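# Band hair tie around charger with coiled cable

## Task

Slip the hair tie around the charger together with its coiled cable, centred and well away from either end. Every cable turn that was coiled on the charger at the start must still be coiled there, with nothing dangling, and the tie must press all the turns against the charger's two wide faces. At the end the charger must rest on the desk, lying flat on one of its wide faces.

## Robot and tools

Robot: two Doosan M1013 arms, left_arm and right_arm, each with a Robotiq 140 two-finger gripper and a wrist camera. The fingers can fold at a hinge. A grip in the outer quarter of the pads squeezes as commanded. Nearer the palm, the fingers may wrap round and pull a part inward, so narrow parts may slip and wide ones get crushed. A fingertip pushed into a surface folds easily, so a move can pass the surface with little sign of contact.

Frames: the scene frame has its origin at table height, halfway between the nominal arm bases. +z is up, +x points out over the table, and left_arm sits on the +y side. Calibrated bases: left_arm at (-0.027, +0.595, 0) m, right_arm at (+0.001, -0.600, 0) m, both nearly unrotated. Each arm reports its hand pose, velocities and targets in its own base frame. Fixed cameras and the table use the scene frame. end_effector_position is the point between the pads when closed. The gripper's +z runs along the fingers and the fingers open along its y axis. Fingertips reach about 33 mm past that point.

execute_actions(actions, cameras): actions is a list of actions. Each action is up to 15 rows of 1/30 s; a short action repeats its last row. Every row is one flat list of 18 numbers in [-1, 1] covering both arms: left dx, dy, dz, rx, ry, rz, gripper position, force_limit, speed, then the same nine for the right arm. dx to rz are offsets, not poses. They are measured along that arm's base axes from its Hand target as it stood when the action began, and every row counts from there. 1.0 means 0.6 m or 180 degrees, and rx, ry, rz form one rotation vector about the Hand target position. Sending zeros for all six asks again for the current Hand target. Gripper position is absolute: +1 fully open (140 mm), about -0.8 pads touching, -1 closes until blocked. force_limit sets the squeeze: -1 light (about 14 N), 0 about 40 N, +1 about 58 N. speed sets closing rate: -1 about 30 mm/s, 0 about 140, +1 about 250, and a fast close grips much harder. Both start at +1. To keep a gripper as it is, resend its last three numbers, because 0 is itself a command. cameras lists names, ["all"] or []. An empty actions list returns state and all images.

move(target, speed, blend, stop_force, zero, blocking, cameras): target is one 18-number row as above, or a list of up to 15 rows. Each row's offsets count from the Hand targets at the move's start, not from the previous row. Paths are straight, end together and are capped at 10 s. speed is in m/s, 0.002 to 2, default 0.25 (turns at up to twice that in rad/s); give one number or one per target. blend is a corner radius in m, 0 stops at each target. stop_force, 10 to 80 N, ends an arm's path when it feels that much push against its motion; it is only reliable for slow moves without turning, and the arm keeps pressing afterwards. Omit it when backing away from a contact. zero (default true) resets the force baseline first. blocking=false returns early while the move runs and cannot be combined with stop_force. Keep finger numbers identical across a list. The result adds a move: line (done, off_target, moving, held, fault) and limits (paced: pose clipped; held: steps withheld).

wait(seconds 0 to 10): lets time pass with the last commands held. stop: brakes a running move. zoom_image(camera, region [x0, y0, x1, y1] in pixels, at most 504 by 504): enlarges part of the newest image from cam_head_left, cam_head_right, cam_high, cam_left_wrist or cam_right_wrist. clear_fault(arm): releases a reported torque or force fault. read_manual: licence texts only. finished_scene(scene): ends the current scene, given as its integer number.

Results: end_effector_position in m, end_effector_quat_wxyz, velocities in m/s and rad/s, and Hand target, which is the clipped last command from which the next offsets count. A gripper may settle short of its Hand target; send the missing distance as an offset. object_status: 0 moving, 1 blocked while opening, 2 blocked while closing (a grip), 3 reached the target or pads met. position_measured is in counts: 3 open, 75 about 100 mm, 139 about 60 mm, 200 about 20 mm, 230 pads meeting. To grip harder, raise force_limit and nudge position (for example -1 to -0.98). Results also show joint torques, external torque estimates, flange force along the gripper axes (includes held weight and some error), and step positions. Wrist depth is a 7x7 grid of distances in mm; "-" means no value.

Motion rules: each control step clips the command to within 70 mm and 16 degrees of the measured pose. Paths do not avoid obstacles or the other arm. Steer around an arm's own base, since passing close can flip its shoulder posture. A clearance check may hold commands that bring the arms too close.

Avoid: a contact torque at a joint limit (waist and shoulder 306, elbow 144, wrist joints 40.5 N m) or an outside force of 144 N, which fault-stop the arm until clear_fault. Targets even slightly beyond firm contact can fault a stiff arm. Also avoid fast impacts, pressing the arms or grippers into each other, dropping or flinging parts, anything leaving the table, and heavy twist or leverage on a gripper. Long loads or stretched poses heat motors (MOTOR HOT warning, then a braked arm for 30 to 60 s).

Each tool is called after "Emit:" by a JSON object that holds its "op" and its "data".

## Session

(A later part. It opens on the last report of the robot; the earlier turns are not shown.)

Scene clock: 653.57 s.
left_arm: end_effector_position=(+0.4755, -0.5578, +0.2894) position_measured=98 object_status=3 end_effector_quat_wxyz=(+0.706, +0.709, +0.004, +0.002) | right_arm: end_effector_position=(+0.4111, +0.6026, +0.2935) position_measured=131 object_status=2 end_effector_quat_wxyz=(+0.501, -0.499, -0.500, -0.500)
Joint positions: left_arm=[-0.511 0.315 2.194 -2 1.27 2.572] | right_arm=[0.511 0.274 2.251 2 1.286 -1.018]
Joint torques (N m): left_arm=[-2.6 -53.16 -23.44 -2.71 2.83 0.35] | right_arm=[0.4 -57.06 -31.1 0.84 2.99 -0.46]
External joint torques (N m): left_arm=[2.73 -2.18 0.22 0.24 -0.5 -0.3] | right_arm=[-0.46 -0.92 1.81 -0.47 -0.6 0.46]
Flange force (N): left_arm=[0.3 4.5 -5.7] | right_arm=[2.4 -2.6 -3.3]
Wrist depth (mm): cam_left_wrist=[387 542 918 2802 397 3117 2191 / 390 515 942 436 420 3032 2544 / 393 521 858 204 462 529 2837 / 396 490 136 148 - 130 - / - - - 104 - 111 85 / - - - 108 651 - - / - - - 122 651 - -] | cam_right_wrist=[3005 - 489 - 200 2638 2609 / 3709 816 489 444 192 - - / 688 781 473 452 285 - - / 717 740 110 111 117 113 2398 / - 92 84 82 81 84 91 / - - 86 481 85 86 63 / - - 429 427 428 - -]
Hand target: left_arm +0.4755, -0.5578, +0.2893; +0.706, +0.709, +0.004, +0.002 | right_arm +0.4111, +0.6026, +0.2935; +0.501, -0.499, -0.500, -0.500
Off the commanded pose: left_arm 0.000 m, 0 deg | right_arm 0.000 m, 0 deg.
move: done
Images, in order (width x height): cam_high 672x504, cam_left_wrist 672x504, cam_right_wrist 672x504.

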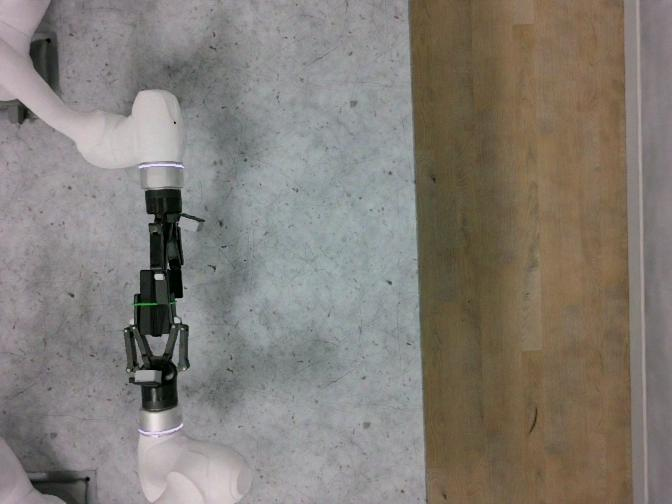

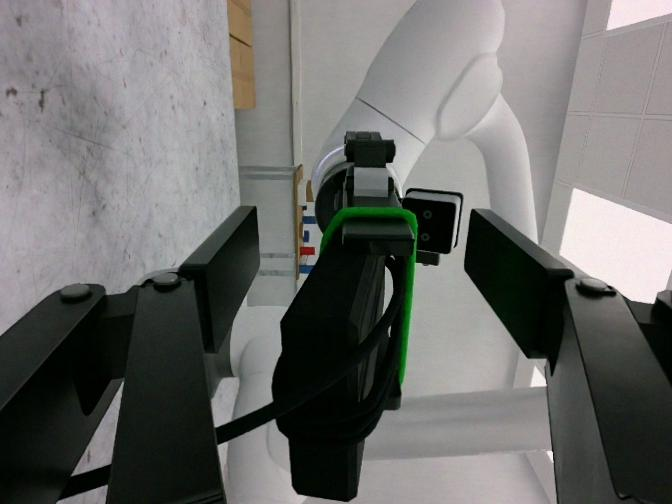

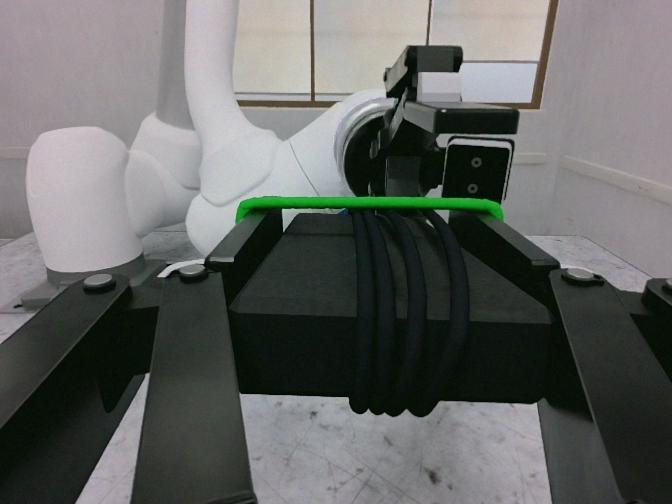

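Emit:
{"op": "zoom_image", "data": {"camera": "cam_left_wrist", "region": [180, 100, 580, 504]}}

Emit:
{"op": "execute_actions", "data": {"actions": []}}

Emit:
{"op": "zoom_image", "data": {"camera": "cam_head_left", "region": [280, 200, 440, 310]}}

Scaled by 1.248 from the camera's 672x504 image, which has a finer 960x720 frame.

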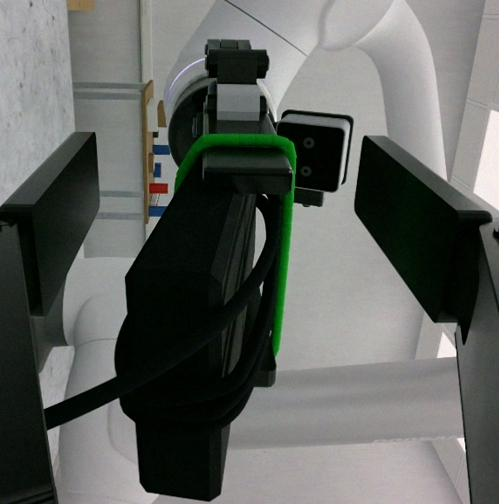

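Scene clock: 669.60 s.
left_arm: end_effector_position=(+0.4755, -0.5578, +0.2893) position_measured=98 object_status=3 end_effector_quat_wxyz=(+0.706, +0.709, +0.004, +0.002) | right_arm: end_effector_position=(+0.4111, +0.6026, +0.2935) position_measured=131 object_status=2 end_effector_quat_wxyz=(+0.501, -0.499, -0.500, -0.500)
Joint positions: left_arm=[-0.511 0.315 2.194 -2 1.27 2.572] | right_arm=[0.511 0.274 2.251 2 1.286 -1.018]
Joint velocities: within noise
Joint torques (N m): left_arm=[-2.78 -52.83 -23.52 -2.66 2.81 0.34] | right_arm=[0.4 -57.2 -31.23 0.84 2.97 -0.44]
External joint torques (N m): left_arm=[2.79 -2.55 0.15 0.17 -0.48 -0.29] | right_arm=[-0.28 -0.98 1.83 -0.48 -0.57 0.44]
Flange force (N): left_arm=[0.0 5.1 -5.9] | right_arm=[2.4 -2.8 -3.1]
Wrist depth (mm): cam_left_wrist=[386 549 918 - 399 - - / 387 551 882 429 418 476 3032 / 392 552 814 204 418 3458 3032 / 414 495 135 148 158 124 - / - - - 106 3117 111 85 / - - - 108 - - - / - - - 121 - - -] | cam_right_wrist=[3597 - 484 2968 196 - 2760 / - 773 495 445 194 - - / 686 786 469 456 280 - - / 722 747 110 112 117 113 899 / - 92 84 82 81 84 91 / - - 86 482 85 86 63 / - - 425 428 432 - -]
Hand target: left_arm +0.4755, -0.5578, +0.2893; +0.706, +0.709, +0.004, +0.002 | right_arm +0.4111, +0.6026, +0.2935; +0.501, -0.499, -0.500, -0.500
Tool commands: left_gripper/position=+0.25 left_gripper/force_limit=-1.0 left_gripper/speed=-1.0 right_gripper/position=-1.0 right_gripper/force_limit=-0.5 right_gripper/speed=-1.0
Off the commanded pose: left_arm 0.000 m, 0 deg | right_arm 0.000 m, 0 deg.

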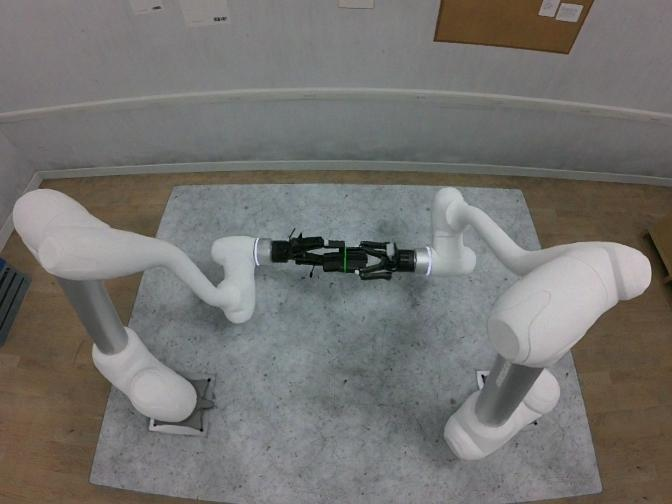

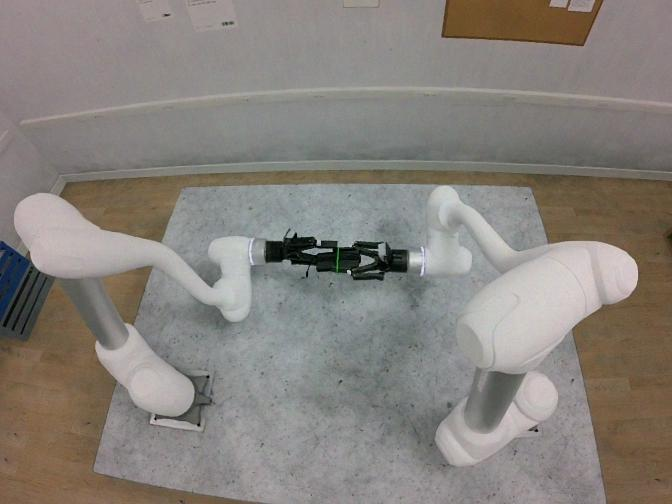

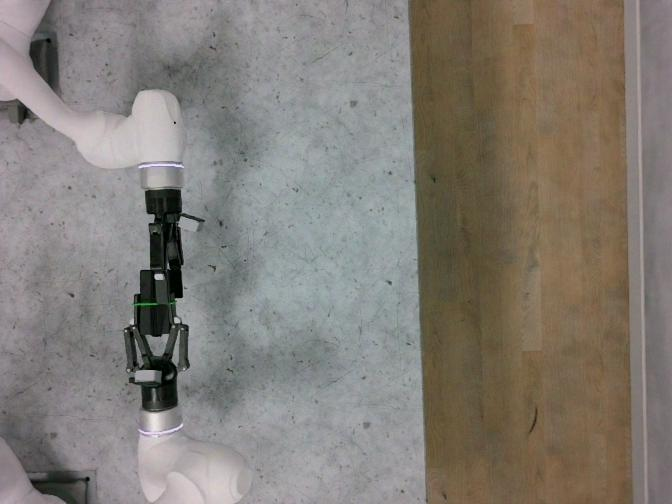

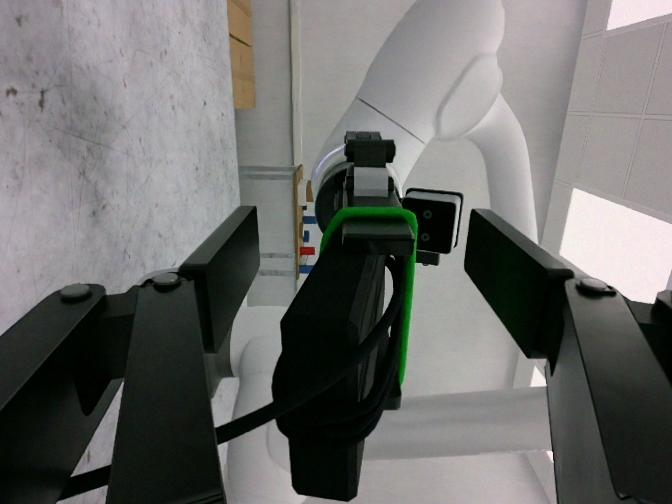

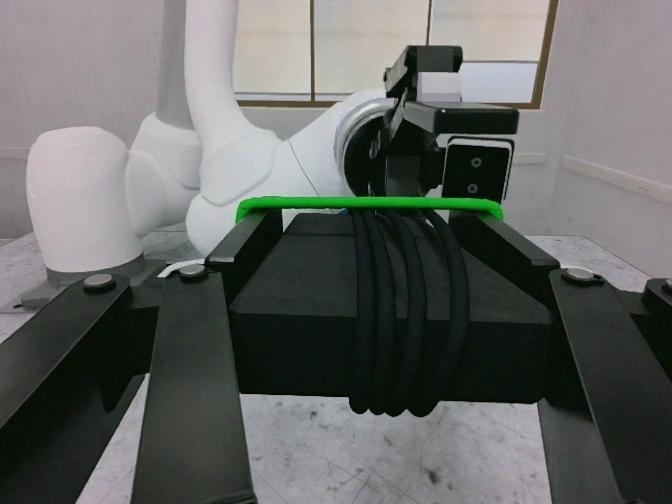

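Scaled by 3.150 from the camera's 672x504 image, which has a finer 960x720 frame.

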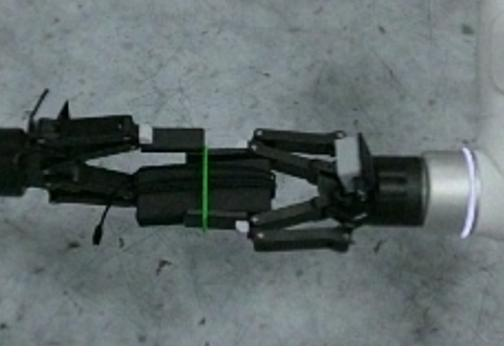

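Emit:
{"op": "move", "data": {"target": [0,0,0,0,0,0,0.25,-1,-1,0,0,0,0.042,0,0,-1,-0.5,-1], "cameras": ["cam_left_wrist","cam_right_wrist"], "speed": 0.1}}

Emit:
{"op": "zoom_image", "data": {"camera": "cam_left_wrist", "region": [180, 100, 580, 504]}}

Scene clock: 679.87 s.
left_arm: end_effector_position=(+0.4755, -0.5578, +0.2893) position_measured=98 object_status=3 end_effector_quat_wxyz=(+0.706, +0.709, +0.004, +0.002) | right_arm: end_effector_position=(+0.4111, +0.6026, +0.2936) position_measured=131 object_status=2 end_effector_quat_wxyz=(+0.532, -0.465, -0.466, -0.532)
Joint positions: left_arm=[-0.511 0.315 2.194 -2 1.27 2.572] | right_arm=[0.516 0.353 2.268 2.088 1.443 -1.12]
Joint torques (N m): left_arm=[-2.92 -53.29 -23.39 -2.65 2.78 0.37] | right_arm=[0.43 -62.05 -27.61 0.51 3.16 -0.37]
External joint torques (N m): left_arm=[3.06 -2.1 0.22 0.18 -0.46 -0.33] | right_arm=[-0.53 -0.36 1.72 -0.37 -0.66 0.37]
Flange force (N): left_arm=[0.6 4.4 -6.2] | right_arm=[1.9 -1.8 -2.6]
Wrist depth (mm): cam_left_wrist=[384 546 793 409 401 2837 - / 389 549 958 426 454 - - / 390 559 848 203 3405 504 - / 395 491 136 147 158 124 - / - - 796 103 - 111 91 / - - 823 105 - - - / - - 638 119 - - -] | cam_right_wrist=[- - 529 3652 - - - / - 819 524 3829 207 - - / 669 830 494 417 254 - 2860 / 702 728 110 112 116 112 3083 / - 92 83 82 81 85 91 / - - 86 546 85 86 63 / - - 463 466 467 - -]
Hand target: left_arm +0.4755, -0.5578, +0.2893; +0.706, +0.709, +0.004, +0.002 | right_arm +0.4111, +0.6026, +0.2935; +0.532, -0.465, -0.466, -0.532
Off the commanded pose: left_arm 0.000 m, 0 deg | right_arm 0.000 m, 0 deg.
move: done
Images, in order (width x height): cam_left_wrist 672x504, cam_right_wrist 672x504.

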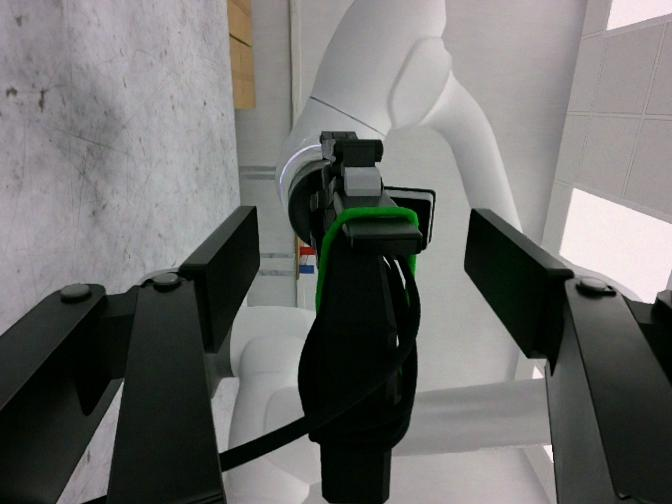

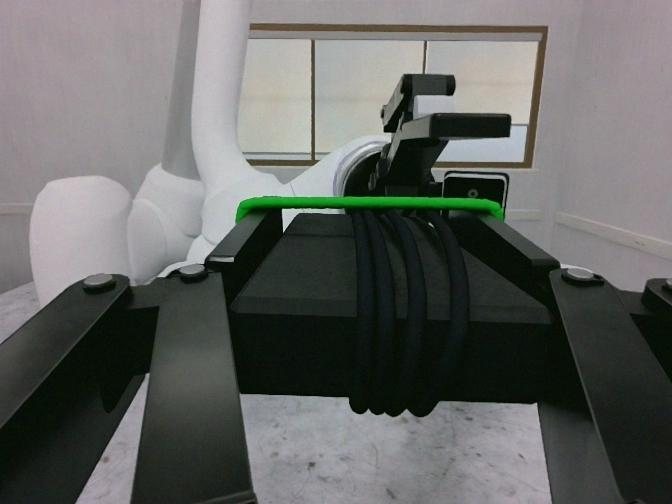

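Scaled by 1.248 from the camera's 672x504 image, which has a finer 960x720 frame.

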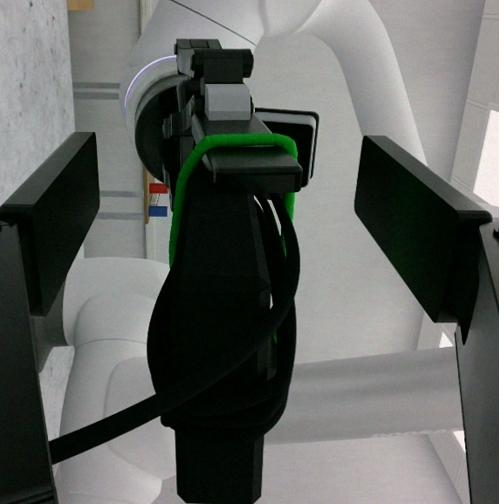

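Emit:
{"op": "move", "data": {"target": [-0.03,-0.006,-0.002,0,0,0,0.25,-1,-1,0,0,0,0,0,0,-1,-0.5,-1], "cameras": ["cam_left_wrist","cam_right_wrist","cam_high"], "speed": 0.05}}

Emit:
{"op": "zoom_image", "data": {"camera": "cam_high", "region": [100, 200, 240, 380]}}

Emit:
{"op": "zoom_image", "data": {"camera": "cam_left_wrist", "region": [180, 100, 580, 504]}}

Scene clock: 684.70 s.
left_arm: end_effector_position=(+0.4575, -0.5614, +0.2882) position_measured=98 object_status=3 end_effector_quat_wxyz=(+0.706, +0.709, +0.004, +0.002) | right_arm: end_effector_position=(+0.4111, +0.6026, +0.2935) position_measured=131 object_status=2 end_effector_quat_wxyz=(+0.532, -0.465, -0.466, -0.532)
Joint positions: left_arm=[-0.534 0.3 2.222 -2.025 1.263 2.59] | right_arm=[0.516 0.353 2.268 2.088 1.443 -1.12]
Joint torques (N m): left_arm=[-3.13 -51.53 -22.46 -2.78 2.83 0.34] | right_arm=[0.37 -61.48 -27.64 0.52 3.14 -0.46]
External joint torques (N m): left_arm=[3.32 -1.96 -0.21 0.34 -0.49 -0.29] | right_arm=[-0.31 -0.7 1.71 -0.4 -0.64 0.46]
Flange force (N): left_arm=[2.1 4.6 -6.5] | right_arm=[2.7 -2.2 -2.4]
Wrist depth (mm): cam_left_wrist=[386 545 875 402 398 - 2544 / 389 546 922 404 469 - - / 392 548 835 183 148 524 - / 392 486 135 98 157 130 2406 / - - 782 98 114 111 91 / - - 761 - 618 - - / - - 631 643 638 - -] | cam_right_wrist=[- - 514 3391 - - - / 3344 - 518 3491 191 - - / 754 789 485 336 225 3344 - / 692 730 110 111 117 113 2793 / - 92 83 82 83 84 90 / - - 86 540 86 86 63 / - - 465 461 469 - -]
Hand target: left_arm +0.4575, -0.5614, +0.2881; +0.706, +0.709, +0.004, +0.002 | right_arm +0.4111, +0.6026, +0.2935; +0.532, -0.465, -0.466, -0.532
Off the commanded pose: left_arm 0.000 m, 0 deg | right_arm 0.000 m, 0 deg.
move: done
Images, in order (width x height): cam_high 672x504, cam_left_wrist 672x504, cam_right_wrist 672x504.

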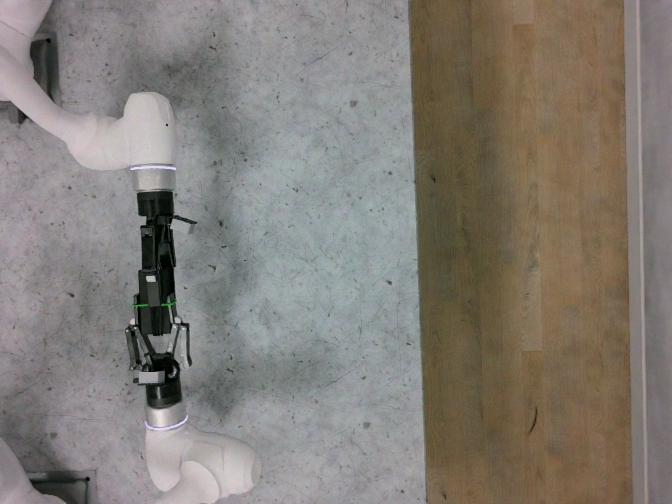

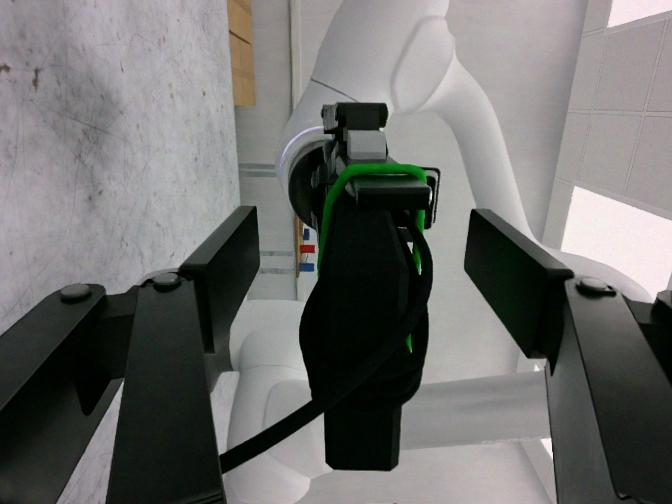

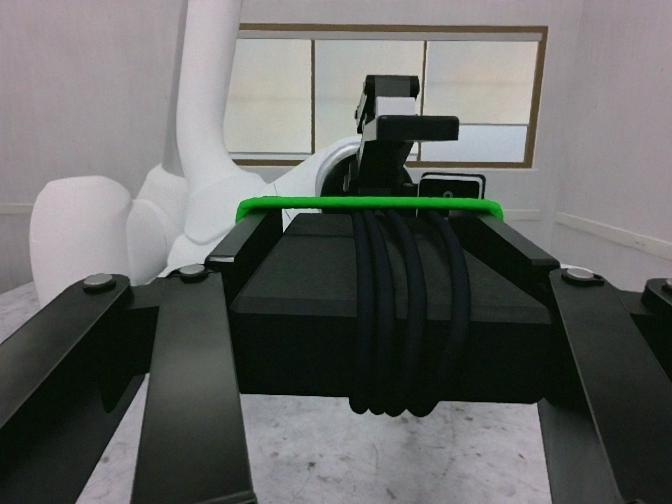

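Scaled by 2.800 from the camera's 672x504 image, which has a finer 960x720 frame.

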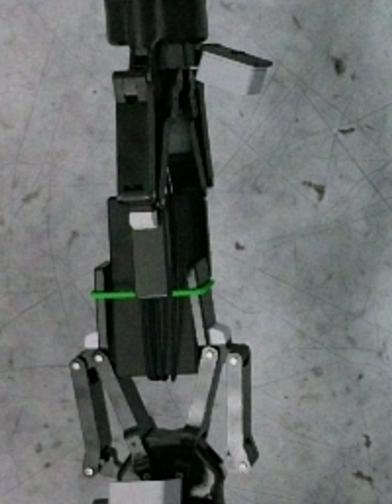

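Scaled by 1.248 from the camera's 672x504 image, which has a finer 960x720 frame.

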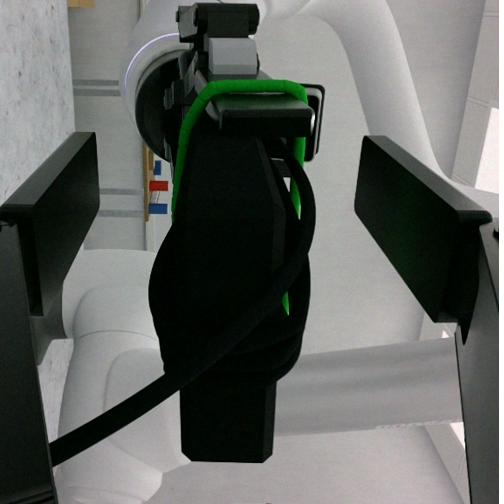

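Emit:
{"op": "move", "data": {"target": [[-0.005,-0.003,0,0,0,0,0.25,-1,-1,0,0,0,0,0,0,-1,-0.5,-1],[-0.005,-0.003,0,0,0,0,-1,-0.3,-1,0,0,0,0,0,0,-1,-0.5,-1]], "cameras": ["cam_left_wrist","cam_right_wrist","cam_high"], "speed": 0.05}}

Emit:
{"op": "zoom_image", "data": {"camera": "cam_high", "region": [100, 200, 240, 380]}}

Emit:
{"op": "zoom_image", "data": {"camera": "cam_left_wrist", "region": [180, 100, 580, 504]}}

Scene clock: 695.17 s.
left_arm: end_effector_position=(+0.4545, -0.5632, +0.2881) position_measured=182 object_status=2 end_effector_quat_wxyz=(+0.705, +0.709, +0.004, +0.002) | right_arm: end_effector_position=(+0.4111, +0.6026, +0.2936) position_measured=131 object_status=2 end_effector_quat_wxyz=(+0.532, -0.465, -0.466, -0.532)
Joint positions: left_arm=[-0.54 0.298 2.226 -2.031 1.26 2.593] | right_arm=[0.516 0.353 2.268 2.088 1.443 -1.12]
Joint torques (N m): left_arm=[-4.68 -56.37 -26.63 -3.55 5.37 0.11] | right_arm=[-0.03 -56.4 -25.46 -0.26 0.32 -0.68]
External joint torques (N m): left_arm=[4.72 3.08 4.03 1.09 -2.99 -0.06] | right_arm=[-0.04 -6.43 -0.52 0.4 2.2 0.68]
Flange force (N): left_arm=[1.9 -3.5 -8.2] | right_arm=[11.3 -4.4 -3.4]
Wrist depth (mm): cam_left_wrist=[386 540 889 419 403 2380 - / 386 548 2573 399 462 3353 - / 390 548 835 181 137 511 - / 396 556 842 99 110 572 - / 376 - 94 - - 93 605 / - - - - - - - / - - - - - - -] | cam_right_wrist=[- - 516 4565 - 3005 - / - - 499 3829 - 3768 - / 713 766 479 335 163 - 2178 / 704 726 110 127 137 113 2580 / - 92 83 82 81 84 91 / - - 86 541 85 86 63 / - - 465 465 469 - -]
Hand target: left_arm +0.4545, -0.5632, +0.2881; +0.706, +0.709, +0.004, +0.002 | right_arm +0.4111, +0.6026, +0.2935; +0.532, -0.465, -0.466, -0.532
Off the commanded pose: left_arm 0.000 m, 0 deg | right_arm 0.000 m, 0 deg.
move: done
Images, in order (width x height): cam_high 672x504, cam_left_wrist 672x504, cam_right_wrist 672x504.

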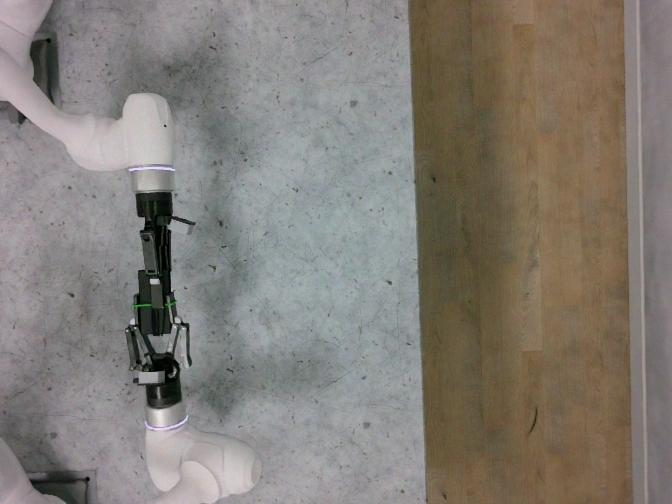

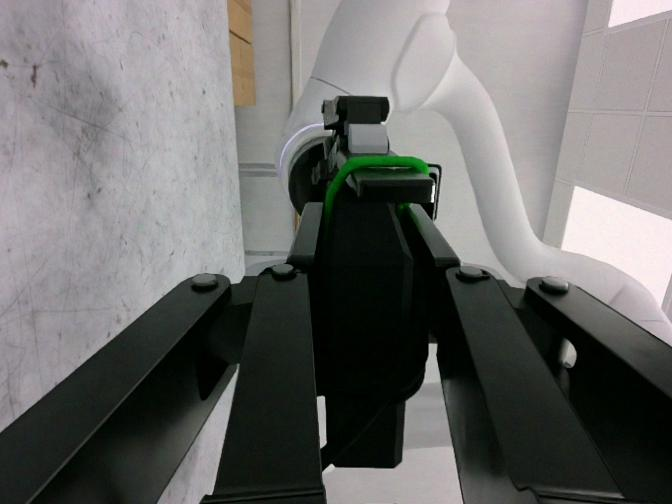

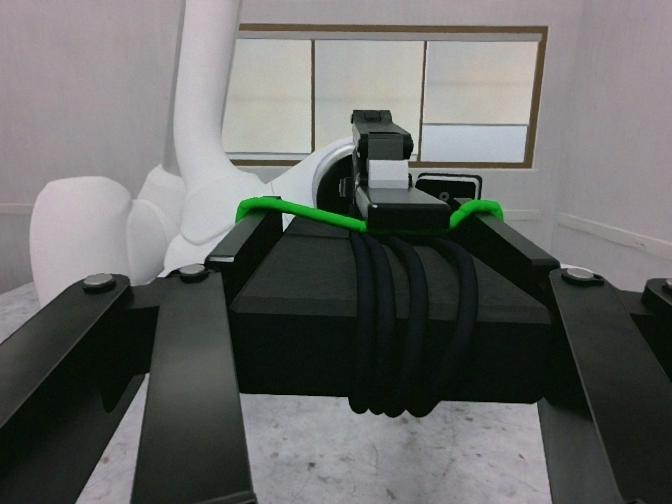

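Scaled by 2.800 from the camera's 672x504 image, which has a finer 960x720 frame.

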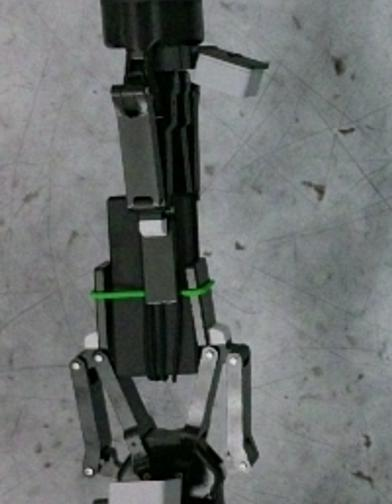

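Scaled by 1.248 from the camera's 672x504 image, which has a finer 960x720 frame.

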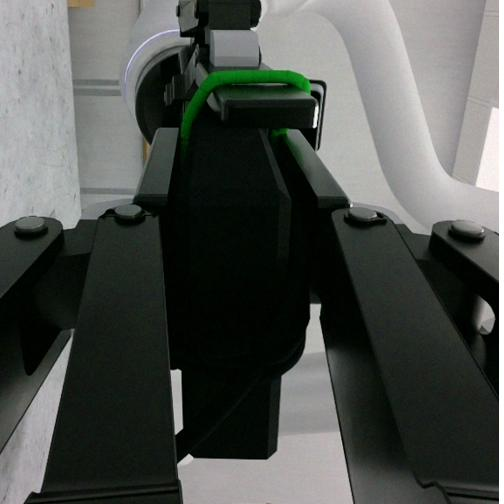

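Emit:
{"op": "move", "data": {"target": [[0,0,0,0,0,0,-1,-0.3,-1,0,0,0,0,0,0,0.0,-1,-1],[0,0,0,0,0,0,-1,-0.3,-1,0,-0.04,-0.0053,0,0,0,0.0,-1,-1]], "cameras": ["cam_left_wrist","cam_right_wrist","cam_high"], "speed": 0.03}}

Emit:
{"op": "zoom_image", "data": {"camera": "cam_high", "region": [100, 200, 240, 380]}}

Scene clock: 701.50 s.
left_arm: end_effector_position=(+0.4545, -0.5632, +0.2881) position_measured=182 object_status=2 end_effector_quat_wxyz=(+0.706, +0.709, +0.004, +0.002) | right_arm: end_effector_position=(+0.4111, +0.5787, +0.2904) position_measured=129 object_status=3 end_effector_quat_wxyz=(+0.532, -0.465, -0.466, -0.532)
Joint positions: left_arm=[-0.54 0.298 2.225 -2.031 1.26 2.593] | right_arm=[0.473 0.346 2.293 2.051 1.47 -1.125]
Joint torques (N m): left_arm=[-3 -50.89 -21.92 -2.17 2.85 0.37] | right_arm=[0.57 -60.68 -27.57 1.08 3.48 -0.46]
External joint torques (N m): left_arm=[3.1 -2.41 -0.84 -0.3 -0.47 -0.32] | right_arm=[-0.61 -0.18 2.19 -0.86 -0.98 0.46]
Flange force (N): left_arm=[1.8 5.3 -5.0] | right_arm=[2.2 -2.0 -3.5]
Wrist depth (mm): cam_left_wrist=[387 542 896 418 422 - 2515 / 390 549 829 430 469 - - / 390 555 817 161 - 3074 2432 / 394 556 838 108 112 586 570 / 377 - 94 108 107 93 608 / - - - - - - - / - - - - - - -] | cam_right_wrist=[- - 548 - - - - / - - 540 - - - - / 761 851 526 233 159 - - / 719 761 105 115 119 109 2499 / - 91 89 93 91 93 91 / - - 596 564 565 - 63 / - - 461 465 461 - -]
Hand target: left_arm +0.4545, -0.5632, +0.2881; +0.706, +0.709, +0.004, +0.002 | right_arm +0.4111, +0.5786, +0.2904; +0.532, -0.465, -0.466, -0.532
Off the commanded pose: left_arm 0.000 m, 0 deg | right_arm 0.000 m, 0 deg.
move: done
Images, in order (width x height): cam_high 672x504, cam_left_wrist 672x504, cam_right_wrist 672x504.

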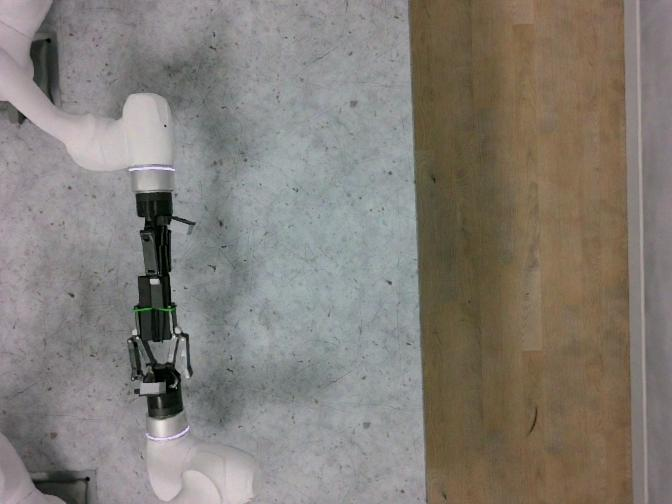

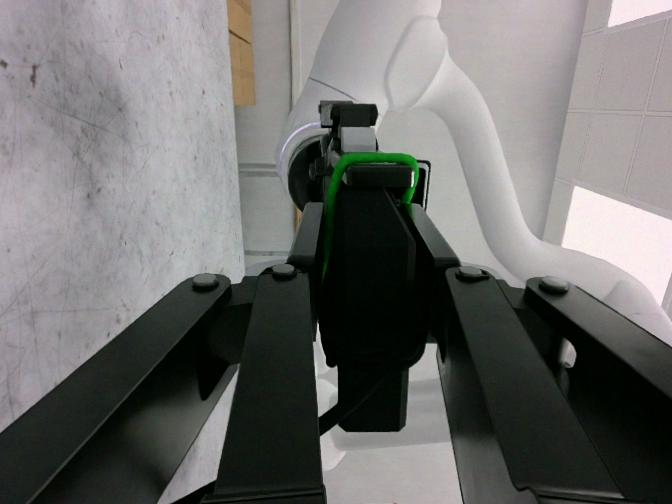

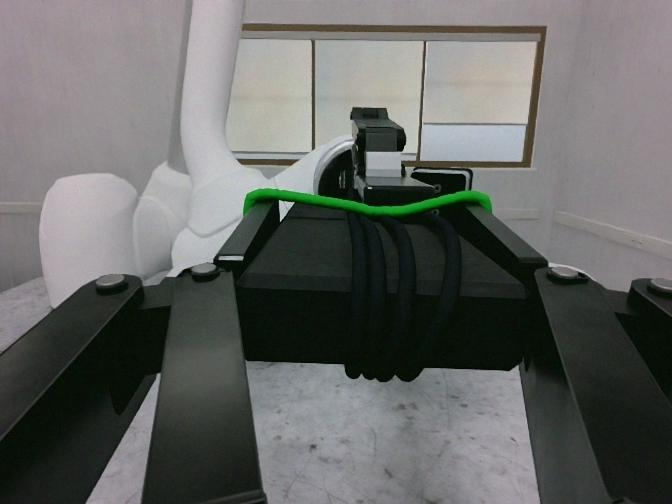

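Scaled by 2.800 from the camera's 672x504 image, which has a finer 960x720 frame.

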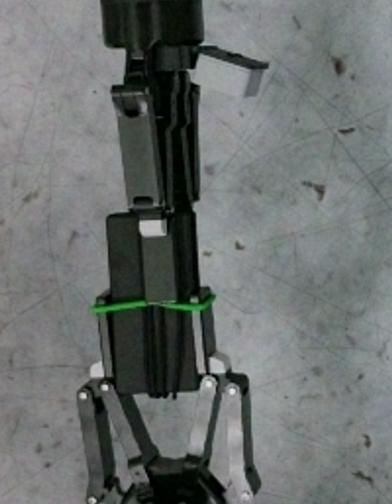

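Emit:
{"op": "move", "data": {"target": [[0,0,0,0,0,0,-1,-0.3,-1,0,0,0,0,0,0,-1,-0.5,-1],[0,0,0,0,0,0,0,-0.3,-1,0,0,0,0,0,0,-1,-0.5,-1],[0,-0.035,0,0,0,0,0,-0.3,-1,0,0,0,0,0,0,-1,-0.5,-1]], "cameras": ["cam_left_wrist","cam_right_wrist","cam_high"], "speed": 0.03}}

Emit:
{"op": "zoom_image", "data": {"camera": "cam_high", "region": [100, 200, 240, 380]}}

Emit:
{"op": "zoom_image", "data": {"camera": "cam_left_wrist", "region": [180, 100, 580, 504]}}

Scene clock: 714.10 s.
left_arm: end_effector_position=(+0.4545, -0.5842, +0.2882) position_measured=129 object_status=3 end_effector_quat_wxyz=(+0.706, +0.709, +0.004, +0.002) | right_arm: end_effector_position=(+0.4111, +0.5786, +0.2904) position_measured=132 object_status=2 end_effector_quat_wxyz=(+0.532, -0.465, -0.466, -0.532)
Joint positions: left_arm=[-0.575 0.31 2.207 -2.06 1.239 2.596] | right_arm=[0.473 0.346 2.293 2.05 1.47 -1.125]
Joint torques (N m): left_arm=[-1.9 -52.67 -23.5 -2.71 2.88 0.36] | right_arm=[0.59 -60.32 -26.99 0.61 3.2 -0.46]
External joint torques (N m): left_arm=[1.84 -2.09 0.46 0.19 -0.5 -0.31] | right_arm=[-0.56 -0.5 1.72 -0.39 -0.7 0.46]
Flange force (N): left_arm=[-0.6 4.4 -4.4] | right_arm=[2.4 -2.0 -2.6]
Wrist depth (mm): cam_left_wrist=[387 545 2170 402 399 2380 2544 / 390 551 820 405 459 - 2330 / 391 551 823 143 142 518 2951 / 391 520 133 99 136 551 597 / - - - 86 93 85 - / - - - - - - - / - - - - - - -] | cam_right_wrist=[- - 530 3044 4024 - - / 4396 3344 521 - 191 - 2327 / 702 756 483 272 153 - - / 717 751 106 115 104 109 2931 / - 92 89 94 92 93 90 / - - 599 565 567 - 63 / - - - 463 458 - -]
Hand target: left_arm +0.4545, -0.5842, +0.2881; +0.706, +0.709, +0.004, +0.002 | right_arm +0.4111, +0.5786, +0.2904; +0.532, -0.465, -0.466, -0.532
Off the commanded pose: left_arm 0.000 m, 0 deg | right_arm 0.000 m, 0 deg.
move: done
Images, in order (width x height): cam_high 672x504, cam_left_wrist 672x504, cam_right_wrist 672x504.

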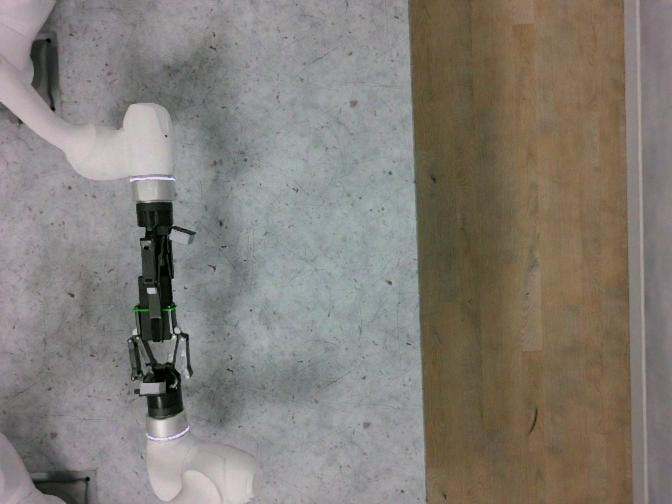

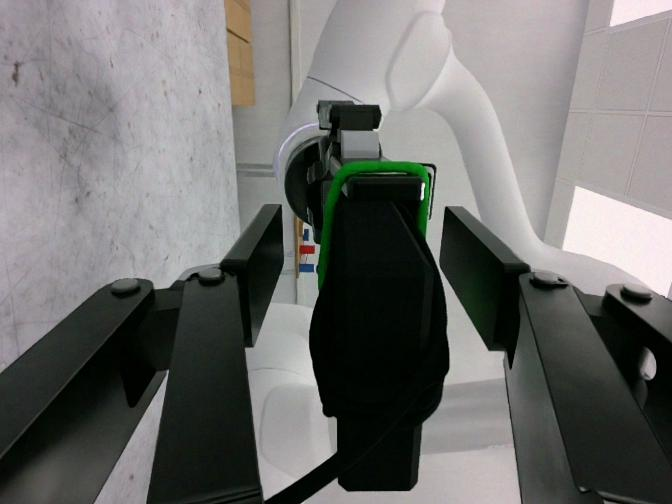

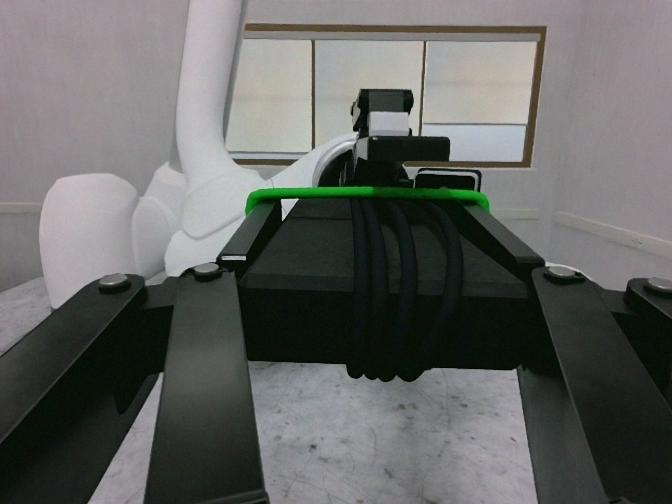

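Scaled by 2.800 from the camera's 672x504 image, which has a finer 960x720 frame.

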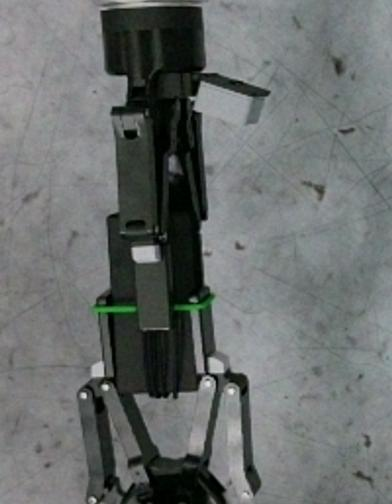

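Scaled by 1.248 from the camera's 672x504 image, which has a finer 960x720 frame.

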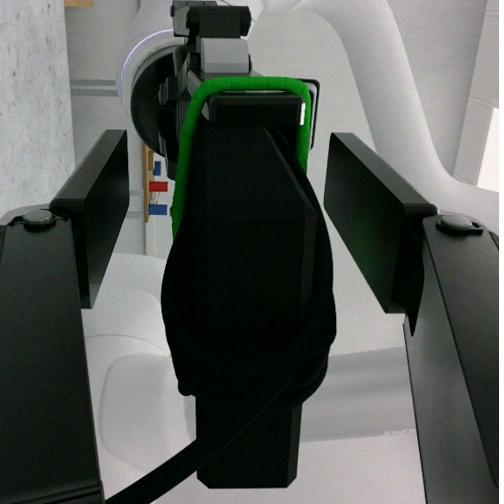

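Emit:
{"op": "move", "data": {"target": [[0,0.013,0,0,0,0,0,-0.3,-1,0,0,0,0,0,0,-1,-0.5,-1],[0,0.013,0,0,0,0,-1,0.5,-1,0,0,0,0,0,0,-1,-0.5,-1],[0,0.013,0,0,0,0,-1,0.5,-1,0,0,0,0,0,0,0.08,0.0,-1]], "cameras": ["cam_right_wrist","cam_high"], "speed": 0.03}}

Emit:
{"op": "zoom_image", "data": {"camera": "cam_high", "region": [100, 200, 240, 380]}}

Scene clock: 724.10 s.
left_arm: end_effector_position=(+0.4545, -0.5764, +0.2882) position_measured=188 object_status=2 end_effector_quat_wxyz=(+0.706, +0.709, +0.004, +0.002) | right_arm: end_effector_position=(+0.4111, +0.5786, +0.2904) position_measured=119 object_status=0 end_effector_quat_wxyz=(+0.532, -0.465, -0.466, -0.532)
Joint positions: left_arm=[-0.562 0.305 2.214 -2.049 1.247 2.595] | right_arm=[0.473 0.346 2.293 2.05 1.47 -1.125]
Joint torques (N m): left_arm=[-4.34 -49.32 -19.79 -1.34 2 0.26] | right_arm=[-1.66 -62.77 -29.76 2.03 4.17 -0.57]
External joint torques (N m): left_arm=[4.3 -4.93 -3.29 -1.18 0.39 -0.21] | right_arm=[1.67 1.48 4.47 -1.8 -1.65 0.57]
Flange force (N): left_arm=[3.7 9.0 -5.7] | right_arm=[-0.9 -5.4 -1.8]
Wrist depth (mm): cam_left_wrist=[388 536 838 409 411 - - / 388 545 918 415 458 - - / 390 557 838 147 536 527 - / 395 553 845 106 112 576 - / 379 - 94 99 - - - / - - - - - - - / - - - - - - -] | cam_right_wrist=[- - 524 - - - 2826 / - - 530 - - - - / 726 766 500 342 212 - - / 724 749 115 114 109 115 2729 / - 91 95 93 90 94 90 / - - 594 567 565 - 63 / - - 463 462 464 - -]
Hand target: left_arm +0.4545, -0.5764, +0.2881; +0.706, +0.709, +0.004, +0.002 | right_arm +0.4111, +0.5786, +0.2904; +0.532, -0.465, -0.466, -0.532
Off the commanded pose: left_arm 0.000 m, 0 deg | right_arm 0.000 m, 0 deg.
move: done
Images, in order (width x height): cam_high 672x504, cam_right_wrist 672x504.

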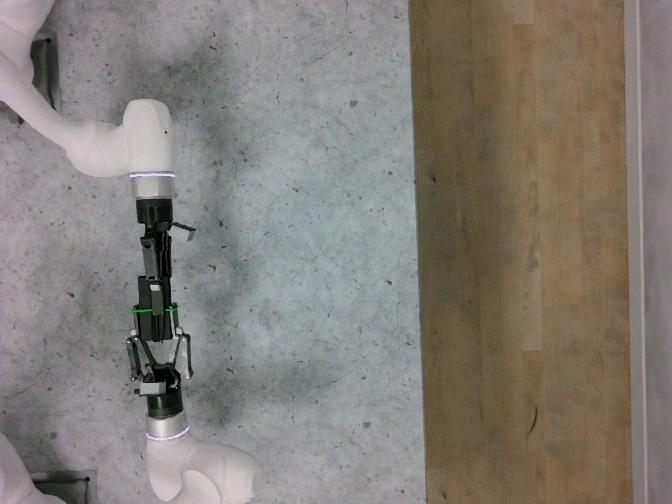

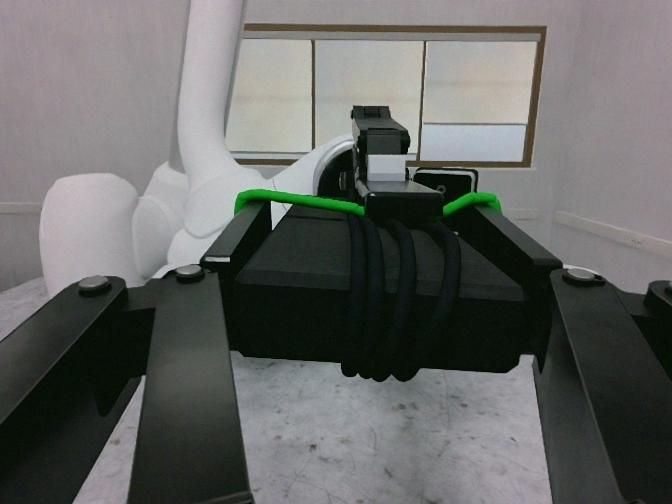

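Scaled by 2.800 from the camera's 672x504 image, which has a finer 960x720 frame.

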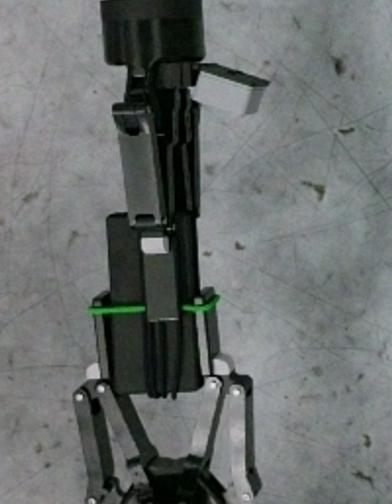

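Emit:
{"op": "move", "data": {"target": [[0,0,0,0,0,0,-1,0.5,-1,0,-0.035,-0.0046,0,0,0,0.08,0,-1]], "cameras": ["cam_right_wrist","cam_high"], "speed": 0.02}}

Emit:
{"op": "zoom_image", "data": {"camera": "cam_high", "region": [100, 200, 240, 380]}}

Scene clock: 729.20 s.
left_arm: end_effector_position=(+0.4544, -0.5764, +0.2881) position_measured=188 object_status=2 end_effector_quat_wxyz=(+0.706, +0.709, +0.004, +0.002) | right_arm: end_effector_position=(+0.4111, +0.5577, +0.2876) position_measured=119 object_status=3 end_effector_quat_wxyz=(+0.532, -0.465, -0.466, -0.532)
Joint positions: left_arm=[-0.562 0.305 2.214 -2.049 1.247 2.595] | right_arm=[0.433 0.34 2.313 2.016 1.494 -1.13]
Joint torques (N m): left_arm=[-2.8 -54.39 -25.17 -3.29 3.9 0.3] | right_arm=[-0.66 -57.03 -24.73 0.15 2.17 -0.44]
External joint torques (N m): left_arm=[2.76 0.26 2.4 0.8 -1.53 -0.25] | right_arm=[0.73 -3.11 -0.03 0.14 0.35 0.44]
Flange force (N): left_arm=[0.0 0.9 -6.2] | right_arm=[6.5 -3.1 0.6]
Wrist depth (mm): cam_left_wrist=[382 544 911 426 429 3952 2802 / 388 544 823 435 490 3117 - / 388 548 918 173 535 569 3074 / 393 553 835 106 112 592 647 / 377 - 94 - - - 586 / - - - 96 - - - / - - - - - - -] | cam_right_wrist=[- - 551 - 3543 3441 - / - - 565 - - - - / 740 839 513 230 174 - 2553 / 749 763 114 113 114 116 1812 / - 91 117 724 118 115 90 / - - 592 589 594 - 63 / - - 453 458 457 - -]
Hand target: left_arm +0.4545, -0.5764, +0.2881; +0.706, +0.709, +0.004, +0.002 | right_arm +0.4111, +0.5576, +0.2876; +0.532, -0.465, -0.466, -0.532
Off the commanded pose: left_arm 0.000 m, 0 deg | right_arm 0.000 m, 0 deg.
move: done
Images, in order (width x height): cam_high 672x504, cam_right_wrist 672x504.

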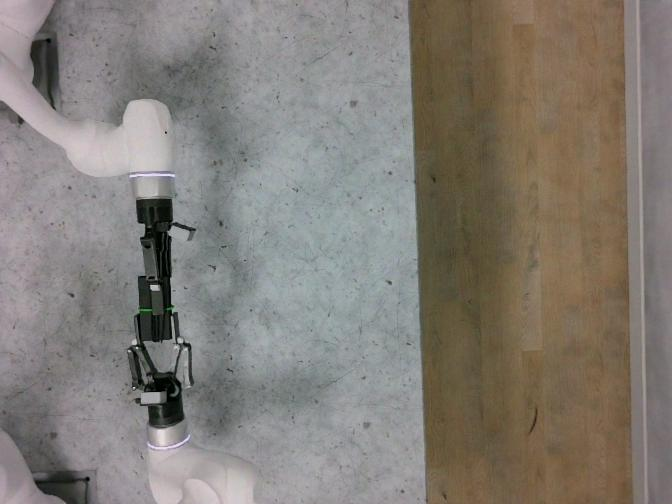

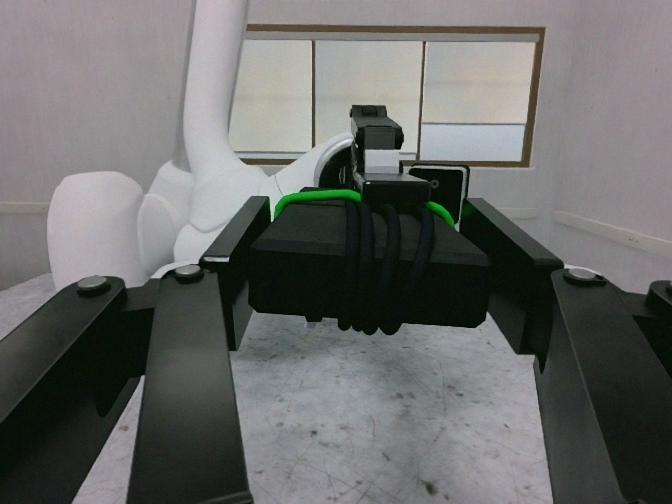

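Scaled by 2.800 from the camera's 672x504 image, which has a finer 960x720 frame.

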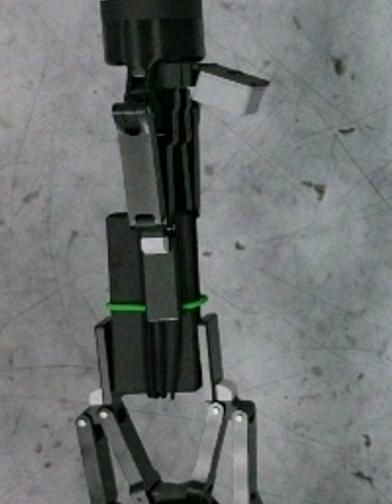

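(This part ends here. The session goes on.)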